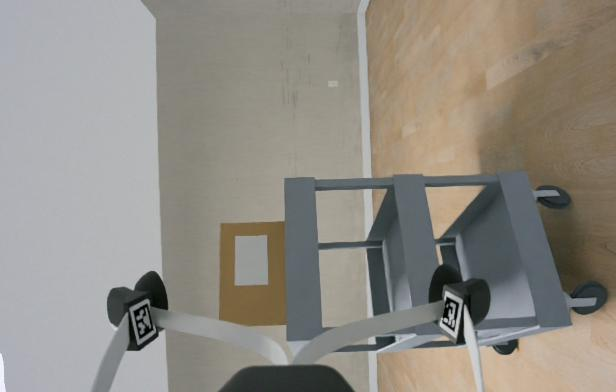

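>>> {"op": "move", "data": {"blocking": false, "cameras": [], "r1": {"base": {"rotate_rad": 0.4}}}}

>>> {"op": "wait", "data": {"seconds": 2.5, "cameras": []}}

>>> {"op": "move", "data": {"blocking": false, "cameras": [], "r1": {"base": {"translate_m": 0.5, "strafe_m": -0.39}}}}

>>> {"op": "wait", "data": {"seconds": 5, "cameras": ["r1_head_camera","r1_wrist_camera"]}}

Scene clock: 414.00 s.
move: r1 moving
r1.base_odometry: x=-2.650 y=-0.181 heading=-2.137
r1.turned_by_wheels: +0.247
r1.turned_by_imu: +0.248
r1.base_tilt: forward=-1.6 right=+1.3
r1.lidar_m: 1.19 2.93 2.48 0.46 0.48 0.94 1.15 1.27 2.16 2.24 2.58 1.29
r1.base_status: rotate_rad moving
r1.joint_positions: lift_m=+0.650 arm_m=+0.000 wrist_yaw_rad=+0.002 wrist_pitch_rad=+0.002 wrist_roll_rad=+1.568 gripper_m=+0.141
r1.measured_speeds: translate_m=-0.001 strafe_m=-0.001 rotate_rad=+0.837 lift_m=+0.000 arm_m=+0.000 wrist_yaw_rad=+0.000 wrist_pitch_rad=+0.000 wrist_roll_rad=+0.000
r1.motor_effort: lift_m=+23(23) arm_m=+4(4) wheel_0=-6(9) wheel_1=-3(7) wheel_2=-4(7)
r1.servo_current: wrist_yaw_rad=52(59) wrist_pitch_rad=46(46) wrist_roll_rad=46(52) gripper_m=39(52)
r1.hand_pose: x=+0.4595 y=-0.0868 z=+0.8272 quat_wxyz=(+0.708, +0.706, +0.001, +0.000) (m; r1's base frame)
r1.wrist_depth_mm: - - - - - 1708 1182 / - - - - - 1708 1160 / - - - - 1537 1983 1078 / - - - - 1042 1661 1042 / - - - - - 1537 1098 / - 212 - - - 197 1229 / - - - 150 - 1756 1229
r2: as last shown
r2.turned_by_imu: +0.000
r2.base_tilt: forward=-0.7 right=+0.1
r2.lidar_m: 0.31 0.41 2.00 2.42 1.71 1.61 0.73 0.51 0.49 0.43 0.31 0.29
r2.motor_effort: lift_m=+19(20) arm_m=-9(10) wheel_0=+6(6) wheel_1=-5(5) wheel_2=+12(12)
r2.servo_current: wrist_yaw_rad=39(59) wrist_pitch_rad=46(46) wrist_roll_rad=59(59) gripper_m=98(104)
r2.wrist_depth_mm: - - - 193 258 142 - / - - - - 264 153 - / - - - - - 164 - / - - - - - 156 - / - - - 211 - 148 - / - - 186 193 181 148 - / - - - 112 - 140 -
pictures: none

Scene clock: 414.73 s.
earlier move: r1 done
r1.base_odometry: x=-2.650 y=-0.181 heading=-1.984
r1.turned_by_wheels: +0.153
r1.turned_by_imu: +0.154
r1.base_tilt: forward=-1.5 right=+1.3
r1.lidar_m: 1.20 2.72 2.47 0.46 0.54 4.01 1.13 1.40 2.25 2.25 2.86 1.20
r1.base_status: done
r1.joint_positions: lift_m=+0.650 arm_m=+0.000 wrist_yaw_rad=+0.002 wrist_pitch_rad=+0.002 wrist_roll_rad=+1.568 gripper_m=+0.141
r1.motor_effort: lift_m=+23(23) arm_m=+4(4) wheel_0=-3(9) wheel_1=-1(7) wheel_2=-1(7)
r1.servo_current: wrist_yaw_rad=59(59) wrist_pitch_rad=39(46) wrist_roll_rad=59(59) gripper_m=46(52)
r1.hand_pose: x=+0.4595 y=-0.0868 z=+0.8272 quat_wxyz=(+0.708, +0.706, +0.001, +0.000) (m; r1's base frame)
r1.wrist_depth_mm: - - - - 1308 1921 976 / - - 1118 - 1576 - 976 / - - - - 1078 1499 1078 / - - - - - 1756 1205 / - - - - - 1661 1229 / - 212 - - - 197 1205 / - - - 150 - 1756 1205
r2.base_odometry: x=-2.590 y=+0.162 heading=-2.863
r2.turned_by_wheels: +0.000
r2.turned_by_imu: +0.000
r2.base_tilt: forward=-0.7 right=+0.0
r2.lidar_m: 0.32 0.41 2.00 2.39 1.71 1.62 0.76 0.53 0.48 0.40 0.29 0.28
r2.joint_positions: lift_m=+0.920 arm_m=+0.000 wrist_yaw_rad=+0.790 wrist_pitch_rad=+0.001 wrist_roll_rad=+0.000 gripper_m=-0.019
r2.motor_effort: lift_m=+19(20) arm_m=-9(10) wheel_0=+6(6) wheel_1=-5(5) wheel_2=+12(12)
r2.servo_current: wrist_yaw_rad=39(59) wrist_pitch_rad=39(46) wrist_roll_rad=39(59) gripper_m=98(104)
r2.hand_pose: x=+0.4363 y=+0.1434 z=+1.0978 quat_wxyz=(+0.923, +0.000, +0.000, +0.385) (m; r2's base frame)
r2.wrist_depth_mm: - - - 193 259 142 - / - - - - 263 153 - / - - - - - 164 - / - - - - - 157 - / - - - 211 - 148 - / - - 186 193 181 149 - / - - - 112 - 140 -
wait: 0.73 of 2.5 s (r1 has come to rest)
pictures: none

Scene clock: 415.23 s.
move: r1 moving
r1.base_odometry: x=-2.680 y=-0.198 heading=-1.984
r1.turned_by_wheels: +0.000
r1.turned_by_imu: +0.000
r1.base_tilt: forward=-1.6 right=+1.2
r1.lidar_m: 1.16 2.70 2.45 0.50 0.53 4.05 1.19 1.46 2.23 2.27 2.81 1.17
r1.base_status: translate_m moving; strafe_m moving
r1.joint_positions: lift_m=+0.650 arm_m=+0.000 wrist_yaw_rad=+0.002 wrist_pitch_rad=+0.002 wrist_roll_rad=+1.568 gripper_m=+0.141
r1.measured_speeds: translate_m=+0.103 strafe_m=-0.081 rotate_rad=-0.005 lift_m=+0.000 arm_m=+0.000 wrist_yaw_rad=+0.000 wrist_pitch_rad=+0.000 wrist_roll_rad=+0.000
r1.motor_effort: lift_m=+23(23) arm_m=+4(4) wheel_0=+7(11) wheel_1=-6(6) wheel_2=-8(9)
r1.servo_current: wrist_yaw_rad=59(65) wrist_pitch_rad=39(52) wrist_roll_rad=52(65) gripper_m=39(46)
r1.hand_pose: x=+0.4595 y=-0.0868 z=+0.8272 quat_wxyz=(+0.708, +0.706, +0.001, +0.000) (m; r1's base frame)
r1.wrist_depth_mm: - - - - - - 976 / - - 1078 - 946 1464 946 / - - - - 960 1499 1008 / - - - - - 1756 1205 / - - - - - 1661 1229 / - 212 - - - 197 1229 / - - - 150 - 1808 1205
r2: as last shown
r2.lidar_m: 0.31 0.39 1.99 2.44 1.73 1.59 0.76 0.53 0.50 0.39 0.31 0.28
r2.motor_effort: lift_m=+19(20) arm_m=-9(10) wheel_0=+6(6) wheel_1=-5(5) wheel_2=+12(13)
r2.servo_current: wrist_yaw_rad=46(59) wrist_pitch_rad=46(46) wrist_roll_rad=59(59) gripper_m=98(104)
r2.wrist_depth_mm: - - - 192 260 142 - / - - - - 263 153 - / - - - - - 165 - / - - - - - 156 - / - - - 211 - 148 - / - - 186 193 181 148 - / - - - 112 - 140 -
pictures: none

Scene clock: 418.23 s.
earlier move: r1 done
r1.base_odometry: x=-3.208 y=-0.483 heading=-1.984
r1.turned_by_wheels: +0.000
r1.turned_by_imu: -0.001
r1.base_tilt: forward=-1.6 right=+1.3
r1.lidar_m: 0.63 2.90 2.64 2.66 1.01 1.70 1.71 2.20 2.07 2.11 2.60 0.71
r1.base_status: done
r1.joint_positions: lift_m=+0.650 arm_m=+0.000 wrist_yaw_rad=+0.002 wrist_pitch_rad=+0.002 wrist_roll_rad=+1.568 gripper_m=+0.141
r1.motor_effort: lift_m=+23(23) arm_m=+4(4) wheel_0=+0(11) wheel_1=-2(6) wheel_2=-1(10)
r1.servo_current: wrist_yaw_rad=33(72) wrist_pitch_rad=39(52) wrist_roll_rad=39(65) gripper_m=46(52)
r1.hand_pose: x=+0.4595 y=-0.0868 z=+0.8272 quat_wxyz=(+0.708, +0.706, +0.001, +0.000) (m; r1's base frame)
r1.wrist_depth_mm: - - - - - 1756 1182 / - - - 473 - 488 477 / - - - 469 - - - / - - 603 466 - - 469 / - - 615 459 - - 466 / - 212 634 462 212 193 466 / - - - 150 - 1921 -
r2.base_odometry: x=-2.590 y=+0.162 heading=-2.863
r2.turned_by_wheels: +0.000
r2.turned_by_imu: +0.000
r2.base_tilt: forward=-0.6 right=+0.0
r2.lidar_m: 0.31 0.41 2.00 2.40 1.72 1.59 0.75 0.53 0.48 0.42 0.30 0.30
r2.joint_positions: lift_m=+0.920 arm_m=+0.000 wrist_yaw_rad=+0.790 wrist_pitch_rad=+0.001 wrist_roll_rad=+0.000 gripper_m=-0.019
r2.motor_effort: lift_m=+20(20) arm_m=-9(10) wheel_0=+6(6) wheel_1=-5(6) wheel_2=+12(13)
r2.servo_current: wrist_yaw_rad=46(65) wrist_pitch_rad=46(46) wrist_roll_rad=46(59) gripper_m=98(111)
r2.hand_pose: x=+0.4363 y=+0.1434 z=+1.0978 quat_wxyz=(+0.923, +0.000, +0.000, +0.385) (m; r2's base frame)
r2.wrist_depth_mm: - - - 193 259 142 - / - - - - 265 153 - / - - - - - 164 - / - - - - - 156 - / - - - 211 - 148 - / - - 186 192 181 148 - / - - - 112 - 140 -
wait: 3.00 of 5 s (r1 has come to rest)
pictures: r1_head_camera, r1_wrist_camera

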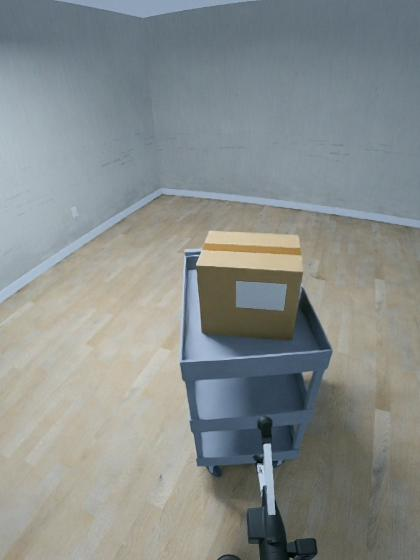

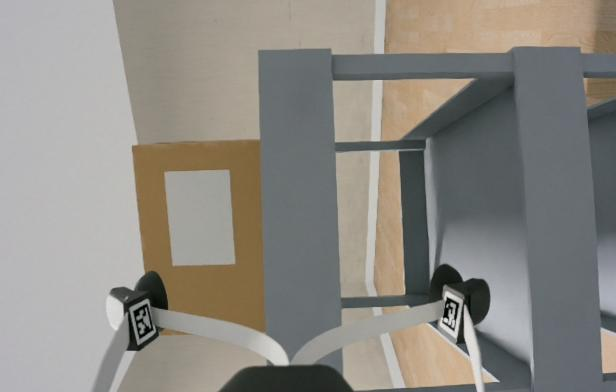

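>>> {"op": "move", "data": {"blocking": false, "cameras": [], "r1": {"base": {"translate_m": 0.284, "strafe_m": -0.012}, "joints": {"lift_m": 0.652}, "pace": "slow", "contact_limits": {"translate_m": 0.3}}}}

>>> {"op": "wait", "data": {"seconds": 5, "cameras": ["r1_wrist_camera"]}}

>>> {"op": "move", "data": {"blocking": false, "cameras": [], "r1": {"joints": {"gripper_m": 0.03}}}}

>>> {"op": "wait", "data": {"seconds": 3, "cameras": ["r1_head_camera","r1_wrist_camera"]}}

Scene clock: 426.37 s.
move: r1 moving
r1.base_odometry: x=-3.213 y=-0.494 heading=-1.984
r1.turned_by_wheels: +0.000
r1.turned_by_imu: +0.000
r1.base_tilt: forward=-1.5 right=+1.3
r1.lidar_m: 0.65 2.91 2.63 2.69 1.00 1.71 1.69 2.20 2.08 2.12 2.66 0.71
r1.base_status: translate_m moving; strafe_m moving
r1.joint_positions: lift_m=+0.652 arm_m=+0.000 wrist_yaw_rad=+0.002 wrist_pitch_rad=+0.002 wrist_roll_rad=+1.568 gripper_m=+0.141
r1.joint_status: all done
r1.measured_speeds: translate_m=+0.048 strafe_m=-0.002 rotate_rad=-0.001 lift_m=+0.000 arm_m=+0.000 wrist_yaw_rad=+0.000 wrist_pitch_rad=+0.000 wrist_roll_rad=+0.000
r1.motor_effort: lift_m=+24(24) arm_m=+4(4) wheel_0=+5(6) wheel_1=+4(6) wheel_2=-6(7)
r1.servo_current: wrist_yaw_rad=46(59) wrist_pitch_rad=46(46) wrist_roll_rad=59(65) gripper_m=39(46)
r1.contact_limits: translate_m 0.3
r1.hand_pose: x=+0.4595 y=-0.0868 z=+0.8291 quat_wxyz=(+0.708, +0.706, +0.001, +0.000) (m; r1's base frame)
r1.wrist_depth_mm: - - - - - 1708 1160 / - - - 462 - - 469 / - - 759 455 - - 462 / - - 591 452 - - 462 / - - 603 449 - - 459 / - 212 615 445 191 193 455 / - - - 149 - - 445
r2: as last shown
r2.lidar_m: 0.32 0.38 1.98 2.40 1.68 1.57 0.76 0.53 0.49 0.40 0.31 0.28
r2.motor_effort: lift_m=+19(20) arm_m=-9(10) wheel_0=+6(6) wheel_1=-5(5) wheel_2=+12(12)
r2.servo_current: wrist_yaw_rad=52(59) wrist_pitch_rad=33(46) wrist_roll_rad=52(52) gripper_m=91(104)
r2.wrist_depth_mm: - - - 193 259 142 - / - - - - 265 153 - / - - - - - 164 - / - - - - - 156 - / - - - 211 - 148 - / - - 187 193 181 148 - / - - - 112 - 140 -
pictures: none

Scene clock: 430.00 s.
earlier move: r1 done
r1.base_odometry: x=-3.333 y=-0.738 heading=-1.984
r1.turned_by_wheels: +0.000
r1.turned_by_imu: +0.000
r1.base_tilt: forward=-1.6 right=+1.3
r1.lidar_m: 0.36 0.39 2.55 2.59 1.18 1.35 1.95 2.38 2.16 2.17 2.73 0.40
r1.base_status: done
r1.joint_positions: lift_m=+0.652 arm_m=+0.000 wrist_yaw_rad=+0.002 wrist_pitch_rad=+0.002 wrist_roll_rad=+1.568 gripper_m=+0.141
r1.joint_status: all done
r1.motor_effort: lift_m=+24(24) arm_m=+4(4) wheel_0=+5(8) wheel_1=+4(6) wheel_2=-3(7)
r1.servo_current: wrist_yaw_rad=33(72) wrist_pitch_rad=46(52) wrist_roll_rad=39(72) gripper_m=39(52)
r1.contact_limits: translate_m 0.3
r1.hand_pose: x=+0.4595 y=-0.0868 z=+0.8291 quat_wxyz=(+0.708, +0.706, +0.001, +0.000) (m; r1's base frame)
r1.wrist_depth_mm: - - 188 189 189 1708 1160 / - - 186 187 187 1808 - / 309 309 185 186 186 - - / 315 315 184 184 184 - - / 324 324 181 182 182 - - / 330 213 181 181 181 193 - / 340 338 179 151 180 699 -
r2.base_odometry: x=-2.590 y=+0.162 heading=-2.863
r2.turned_by_wheels: +0.000
r2.turned_by_imu: +0.001
r2.base_tilt: forward=-0.7 right=+0.0
r2.lidar_m: 0.32 0.41 2.01 2.41 1.70 1.61 0.76 0.53 0.48 0.42 0.31 0.29
r2.joint_positions: lift_m=+0.920 arm_m=+0.000 wrist_yaw_rad=+0.790 wrist_pitch_rad=+0.001 wrist_roll_rad=+0.000 gripper_m=-0.019
r2.motor_effort: lift_m=+19(20) arm_m=-9(10) wheel_0=+6(6) wheel_1=-5(6) wheel_2=+12(13)
r2.servo_current: wrist_yaw_rad=59(65) wrist_pitch_rad=39(46) wrist_roll_rad=46(65) gripper_m=98(104)
r2.hand_pose: x=+0.4363 y=+0.1434 z=+1.0978 quat_wxyz=(+0.923, +0.000, +0.000, +0.385) (m; r2's base frame)
r2.wrist_depth_mm: - - - 193 258 142 - / - - - - 264 153 - / - - - - - 164 - / - - - - - 156 - / - - - 210 - 148 - / - - 187 193 181 149 - / - - - 112 - 140 -
wait: 3.63 of 5 s (r1 has come to rest)
pictures: r1_wrist_camera

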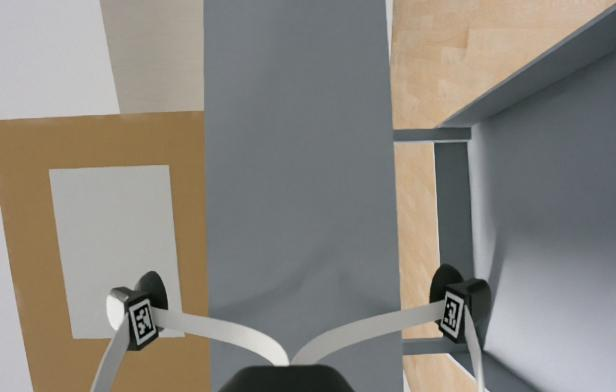

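Scene clock: 430.50 s.
move: r1 moving
r1.base_odometry: x=-3.333 y=-0.738 heading=-1.984
r1.turned_by_wheels: +0.000
r1.turned_by_imu: +0.000
r1.base_tilt: forward=-1.6 right=+1.3
r1.lidar_m: 0.37 0.39 2.55 2.60 1.18 1.39 1.98 2.36 2.17 2.20 2.73 0.43
r1.joint_positions: lift_m=+0.652 arm_m=+0.000 wrist_yaw_rad=+0.002 wrist_pitch_rad=+0.002 wrist_roll_rad=+1.568 gripper_m=+0.130
r1.joint_status: gripper_m moving
r1.motor_effort: lift_m=+24(24) arm_m=+4(4) wheel_0=+5(5) wheel_1=+4(4) wheel_2=-3(3)
r1.servo_current: wrist_yaw_rad=46(65) wrist_pitch_rad=39(52) wrist_roll_rad=59(65) gripper_m=91(91)
r1.contact_limits: translate_m 0.3
r1.hand_pose: x=+0.4595 y=-0.0868 z=+0.8291 quat_wxyz=(+0.708, +0.706, +0.001, +0.000) (m; r1's base frame)
r1.wrist_depth_mm: - - 188 188 189 1708 1182 / - - 186 187 187 1808 - / 309 309 185 185 186 - - / 315 317 183 183 185 - - / 322 324 182 182 182 - - / 330 216 180 180 182 196 - / 340 340 179 156 180 683 -
r2: as last shown
r2.turned_by_imu: +0.000
r2.base_tilt: forward=-0.6 right=+0.0
r2.lidar_m: 0.29 0.41 2.00 2.36 1.68 1.62 0.77 0.54 0.48 0.41 0.31 0.29
r2.motor_effort: lift_m=+19(20) arm_m=-9(10) wheel_0=+6(6) wheel_1=-5(6) wheel_2=+12(12)
r2.servo_current: wrist_yaw_rad=46(59) wrist_pitch_rad=39(46) wrist_roll_rad=59(59) gripper_m=98(98)
r2.wrist_depth_mm: - - - 193 259 142 - / - - - - 263 153 - / - - - - - 164 - / - - - - - 156 - / - - - 211 - 148 - / - - 186 193 181 148 - / - - - 112 - 140 -
pictures: none

Scene clock: 432.07 s.
earlier move: r1 done
r1.base_odometry: x=-3.333 y=-0.738 heading=-1.984
r1.turned_by_wheels: +0.000
r1.turned_by_imu: +0.000
r1.base_tilt: forward=-1.5 right=+1.3
r1.lidar_m: 0.37 0.38 2.57 2.59 1.20 1.35 1.98 2.34 2.16 2.20 2.75 0.41
r1.joint_positions: lift_m=+0.652 arm_m=+0.000 wrist_yaw_rad=+0.002 wrist_pitch_rad=+0.007 wrist_roll_rad=+1.568 gripper_m=+0.031
r1.joint_status: all done
r1.motor_effort: lift_m=+24(24) arm_m=+0(4) wheel_0=+2(5) wheel_1=+3(4) wheel_2=-1(3)
r1.servo_current: wrist_yaw_rad=39(72) wrist_pitch_rad=52(59) wrist_roll_rad=46(65) gripper_m=78(208)
r1.contact_limits: translate_m 0.3
r1.hand_pose: x=+0.4595 y=-0.0868 z=+0.8277 quat_wxyz=(+0.708, +0.706, +0.003, -0.002) (m; r1's base frame)
r1.wrist_depth_mm: - - 193 194 - 1618 1138 / - - 191 191 - 1756 436 / 309 310 189 190 - - - / 312 315 187 187 189 - - / 317 320 185 185 - - - / 325 325 182 182 183 - - / 332 330 180 181 179 150 -
r2.base_odometry: x=-2.590 y=+0.162 heading=-2.863
r2.turned_by_wheels: +0.000
r2.turned_by_imu: +0.000
r2.base_tilt: forward=-0.6 right=+0.0
r2.lidar_m: 0.29 0.39 1.99 2.43 1.72 1.60 0.78 0.53 0.49 0.43 0.30 0.29
r2.joint_positions: lift_m=+0.920 arm_m=+0.000 wrist_yaw_rad=+0.790 wrist_pitch_rad=+0.001 wrist_roll_rad=+0.000 gripper_m=-0.019
r2.motor_effort: lift_m=+19(20) arm_m=-9(10) wheel_0=+6(6) wheel_1=-5(6) wheel_2=+12(12)
r2.servo_current: wrist_yaw_rad=52(59) wrist_pitch_rad=39(46) wrist_roll_rad=46(59) gripper_m=91(104)
r2.hand_pose: x=+0.4363 y=+0.1434 z=+1.0978 quat_wxyz=(+0.923, +0.000, +0.000, +0.385) (m; r2's base frame)
r2.wrist_depth_mm: - - - 193 258 142 - / - - - - 263 153 - / - - - - - 164 - / - - - - - 156 - / - - - 211 - 149 - / - - 187 193 181 149 - / - - - 112 - 140 -
wait: 1.57 of 3 s (r1 has come to rest)
pictures: r1_head_camera, r1_wrist_camera

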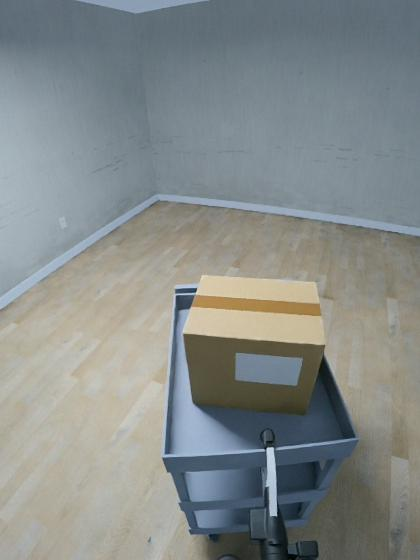

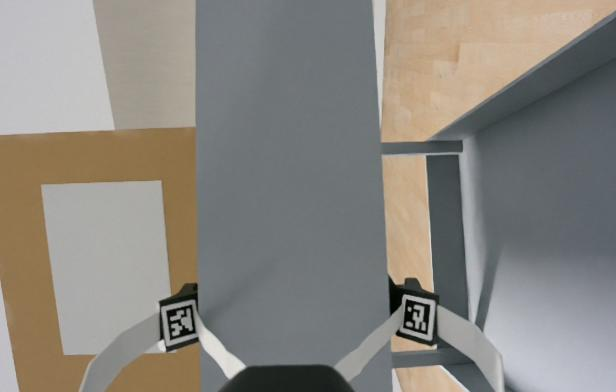

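>>> {"op": "move", "data": {"blocking": false, "cameras": [], "r1": {"base": {"translate_m": -0.5, "strafe_m": 0.2}, "pace": "slow"}}}

>>> {"op": "wait", "data": {"seconds": 8, "cameras": ["r1_head_camera","r1_wrist_camera"]}}

Scene clock: 444.73 s.
move: r1 moving
r1.base_odometry: x=-3.323 y=-0.729 heading=-1.984
r1.turned_by_wheels: -0.001
r1.turned_by_imu: -0.001
r1.base_tilt: forward=-1.5 right=+1.3
r1.lidar_m: 0.38 0.41 2.53 2.59 1.16 1.36 1.94 2.39 2.17 2.19 2.73 0.42
r1.base_status: translate_m moving; strafe_m moving
r1.joint_positions: lift_m=+0.652 arm_m=+0.000 wrist_yaw_rad=+0.002 wrist_pitch_rad=+0.008 wrist_roll_rad=+1.568 gripper_m=+0.031
r1.measured_speeds: translate_m=-0.052 strafe_m=+0.021 rotate_rad=+0.001 lift_m=+0.000 arm_m=+0.000 wrist_yaw_rad=+0.000 wrist_pitch_rad=+0.000 wrist_roll_rad=+0.000
r1.motor_effort: lift_m=+24(24) arm_m=-4(4) wheel_0=-13(13) wheel_1=-6(6) wheel_2=+10(11)
r1.servo_current: wrist_yaw_rad=33(65) wrist_pitch_rad=52(65) wrist_roll_rad=46(59) gripper_m=78(91)
r1.hand_pose: x=+0.4595 y=-0.0868 z=+0.8276 quat_wxyz=(+0.708, +0.706, +0.003, -0.002) (m; r1's base frame)
r1.wrist_depth_mm: - - 198 198 - 1618 1160 / - - 195 196 - 1708 - / 315 315 193 194 196 - - / 317 322 191 191 193 - - / 325 327 189 190 191 - - / 332 332 187 187 189 - - / 340 177 185 186 187 151 -
r2: as last shown
r2.lidar_m: 0.32 0.39 1.98 2.40 1.70 1.61 0.76 0.54 0.49 0.43 0.30 0.28
r2.motor_effort: lift_m=+19(20) arm_m=-10(10) wheel_0=+6(7) wheel_1=-5(5) wheel_2=+12(13)
r2.servo_current: wrist_yaw_rad=39(52) wrist_pitch_rad=39(46) wrist_roll_rad=39(59) gripper_m=98(104)
r2.wrist_depth_mm: - - - 192 258 142 - / - - - - 262 153 - / - - - - - 165 - / - - - - - 156 - / - - - 202 - 148 - / - - 187 193 181 148 - / - - - 112 - 140 -
pictures: none

Scene clock: 450.83 s.
earlier move: r1 done
r1.base_odometry: x=-2.949 y=-0.361 heading=-1.984
r1.turned_by_wheels: +0.000
r1.turned_by_imu: -0.001
r1.base_tilt: forward=-1.6 right=+1.3
r1.lidar_m: 0.42 2.81 2.55 1.20 0.73 1.54 1.43 1.85 2.17 2.17 2.76 0.34
r1.base_status: done
r1.joint_positions: lift_m=+0.652 arm_m=+0.000 wrist_yaw_rad=-0.001 wrist_pitch_rad=+0.008 wrist_roll_rad=+1.568 gripper_m=+0.031
r1.motor_effort: lift_m=+24(24) arm_m=-3(4) wheel_0=-8(14) wheel_1=-3(7) wheel_2=+2(13)
r1.servo_current: wrist_yaw_rad=46(72) wrist_pitch_rad=52(65) wrist_roll_rad=52(72) gripper_m=78(91)
r1.hand_pose: x=+0.4592 y=-0.0878 z=+0.8276 quat_wxyz=(+0.708, +0.706, +0.002, -0.003) (m; r1's base frame)
r1.wrist_depth_mm: 217 - - - - - - / 245 238 - 105 103 - - / 289 281 114 112 116 - - / 353 353 130 131 133 603 - / - - 151 152 154 1661 525 / - - 181 182 183 1430 452 / - 172 - 216 - 1499 -
r2.base_odometry: x=-2.590 y=+0.162 heading=-2.863
r2.turned_by_wheels: +0.000
r2.turned_by_imu: +0.001
r2.base_tilt: forward=-0.6 right=+0.0
r2.lidar_m: 0.32 0.39 5.22 2.40 1.70 1.60 0.75 0.52 0.47 0.41 0.31 0.28
r2.joint_positions: lift_m=+0.920 arm_m=+0.000 wrist_yaw_rad=+0.790 wrist_pitch_rad=+0.001 wrist_roll_rad=+0.000 gripper_m=-0.019
r2.motor_effort: lift_m=+20(20) arm_m=-10(10) wheel_0=+6(7) wheel_1=-5(6) wheel_2=+12(13)
r2.servo_current: wrist_yaw_rad=59(65) wrist_pitch_rad=46(52) wrist_roll_rad=59(65) gripper_m=85(104)
r2.hand_pose: x=+0.4363 y=+0.1434 z=+1.0978 quat_wxyz=(+0.923, +0.000, +0.000, +0.385) (m; r2's base frame)
r2.wrist_depth_mm: - - - 193 259 142 - / - - - - 264 153 - / - - - - - 164 - / - - - - - 156 - / - - - 211 - 148 - / - - 186 193 181 148 - / - - - 112 - 140 -
wait: 6.10 of 8 s (r1 has come to rest)
pictures: r1_head_camera, r1_wrist_camera

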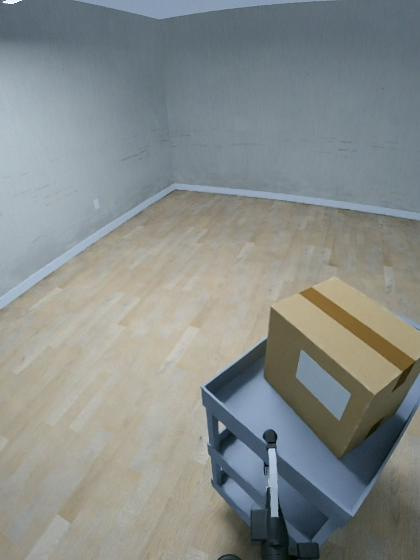

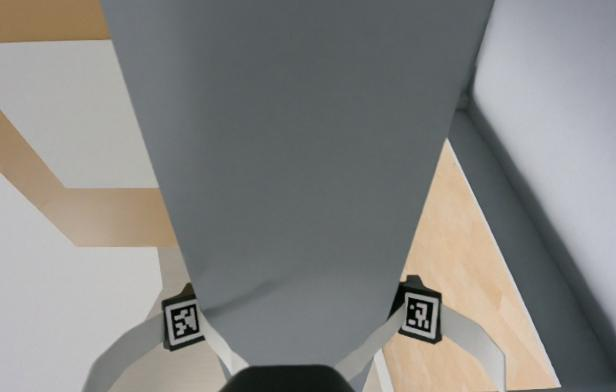

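>>> {"op": "move", "data": {"blocking": false, "cameras": [], "r1": {"base": {"rotate_rad": -0.4}, "pace": "slow"}}}

>>> {"op": "wait", "data": {"seconds": 3, "cameras": ["r1_head_camera","r1_wrist_camera","r1_head_left_camera"]}}

Scene clock: 459.93 s.
move: r1 moving
r1.base_odometry: x=-2.948 y=-0.361 heading=-2.108
r1.turned_by_wheels: -0.124
r1.turned_by_imu: -0.124
r1.base_tilt: forward=-1.6 right=+1.3
r1.lidar_m: 0.39 2.96 2.54 2.54 0.72 1.11 1.44 1.68 2.16 2.17 2.51 0.33
r1.base_status: rotate_rad moving
r1.joint_positions: lift_m=+0.652 arm_m=+0.000 wrist_yaw_rad=+0.011 wrist_pitch_rad=+0.008 wrist_roll_rad=+1.568 gripper_m=+0.031
r1.measured_speeds: translate_m=+0.000 strafe_m=+0.002 rotate_rad=-0.503 lift_m=+0.000 arm_m=+0.000 wrist_yaw_rad=+0.000 wrist_pitch_rad=+0.000 wrist_roll_rad=+0.000
r1.motor_effort: lift_m=+24(24) arm_m=+0(4) wheel_0=+18(18) wheel_1=+5(9) wheel_2=+10(10)
r1.servo_current: wrist_yaw_rad=59(59) wrist_pitch_rad=52(59) wrist_roll_rad=65(65) gripper_m=72(85)
r1.hand_pose: x=+0.4602 y=-0.0843 z=+0.8276 quat_wxyz=(+0.708, +0.706, +0.006, +0.001) (m; r1's base frame)
r1.wrist_depth_mm: 209 - - - - - - / 235 229 - - - - - / 276 259 112 113 111 - - / 332 334 127 125 126 - - / - 427 143 144 146 1708 530 / - - 175 171 177 1464 459 / - 178 200 200 180 1397 -
r2: as last shown
r2.turned_by_imu: +0.000
r2.lidar_m: 0.32 0.40 5.22 2.39 1.69 1.60 0.78 0.52 0.48 0.42 0.31 0.30
r2.motor_effort: lift_m=+19(20) arm_m=-9(10) wheel_0=+6(6) wheel_1=-5(5) wheel_2=+13(13)
r2.servo_current: wrist_yaw_rad=46(65) wrist_pitch_rad=39(46) wrist_roll_rad=46(59) gripper_m=91(104)
r2.wrist_depth_mm: - - - 192 258 142 - / - - - - 265 153 - / - - - - - 164 - / - - - - - 156 - / - - - 210 - 148 - / - - 186 193 181 148 - / - - - 112 - 140 -
pictures: none

Scene clock: 460.97 s.
earlier move: r1 done
r1.base_odometry: x=-2.949 y=-0.360 heading=-2.384
r1.turned_by_wheels: -0.276
r1.turned_by_imu: -0.277
r1.base_tilt: forward=-1.6 right=+1.3
r1.lidar_m: 0.38 0.46 2.66 2.57 0.85 0.73 1.44 1.48 2.03 2.16 2.22 0.39
r1.base_status: done
r1.joint_positions: lift_m=+0.652 arm_m=+0.000 wrist_yaw_rad=-0.003 wrist_pitch_rad=+0.008 wrist_roll_rad=+1.569 gripper_m=+0.031
r1.motor_effort: lift_m=+24(24) arm_m=+1(4) wheel_0=+1(18) wheel_1=+1(9) wheel_2=-3(12)
r1.servo_current: wrist_yaw_rad=52(78) wrist_pitch_rad=52(59) wrist_roll_rad=33(72) gripper_m=78(85)
r1.hand_pose: x=+0.4590 y=-0.0882 z=+0.8276 quat_wxyz=(+0.708, +0.706, +0.002, -0.004) (m; r1's base frame)
r1.wrist_depth_mm: - - 146 147 148 1618 1025 / - - 150 152 153 - - / 276 276 155 156 156 - - / 286 289 159 160 162 - - / 304 306 163 164 165 - - / 325 322 168 169 171 - - / 351 178 173 173 173 1756 -
r2.base_odometry: x=-2.590 y=+0.162 heading=-2.863
r2.turned_by_wheels: +0.000
r2.turned_by_imu: +0.000
r2.base_tilt: forward=-0.6 right=+0.1
r2.lidar_m: 0.29 0.43 5.26 2.38 1.70 1.61 0.75 0.53 0.49 0.42 0.29 0.28
r2.joint_positions: lift_m=+0.920 arm_m=+0.000 wrist_yaw_rad=+0.790 wrist_pitch_rad=+0.001 wrist_roll_rad=+0.000 gripper_m=-0.019
r2.motor_effort: lift_m=+20(20) arm_m=-9(10) wheel_0=+5(6) wheel_1=-5(5) wheel_2=+12(13)
r2.servo_current: wrist_yaw_rad=46(65) wrist_pitch_rad=39(46) wrist_roll_rad=52(59) gripper_m=98(104)
r2.hand_pose: x=+0.4363 y=+0.1434 z=+1.0978 quat_wxyz=(+0.923, +0.000, +0.000, +0.385) (m; r2's base frame)
r2.wrist_depth_mm: - - - 193 259 142 - / - - - - 263 153 - / - - - - - 164 - / - - - - - 156 - / - - - 210 - 148 - / - - 187 193 181 148 - / - - - 112 - 140 -
wait: 1.03 of 3 s (r1 has come to rest)
pictures: r1_head_camera, r1_head_left_camera, r1_wrist_camera

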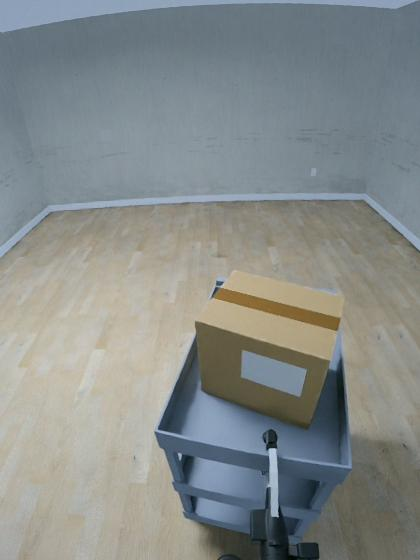

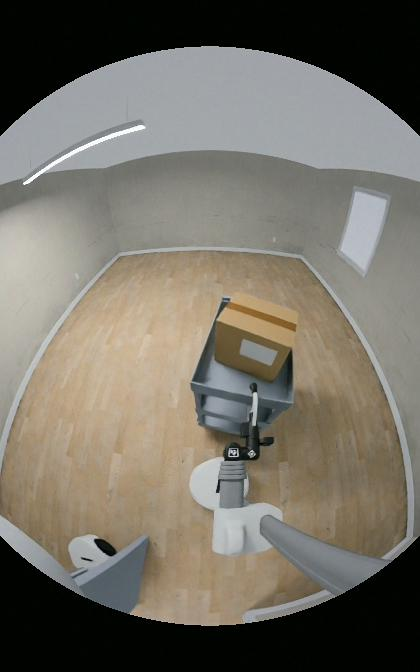

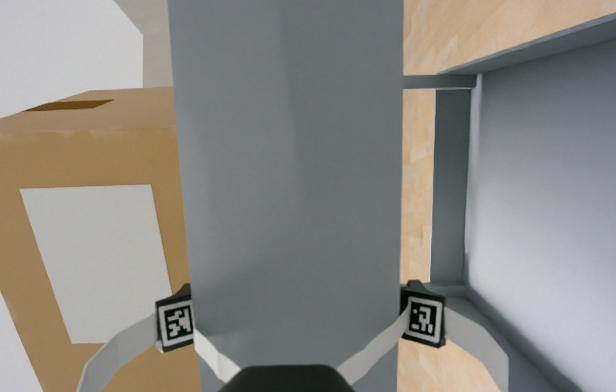

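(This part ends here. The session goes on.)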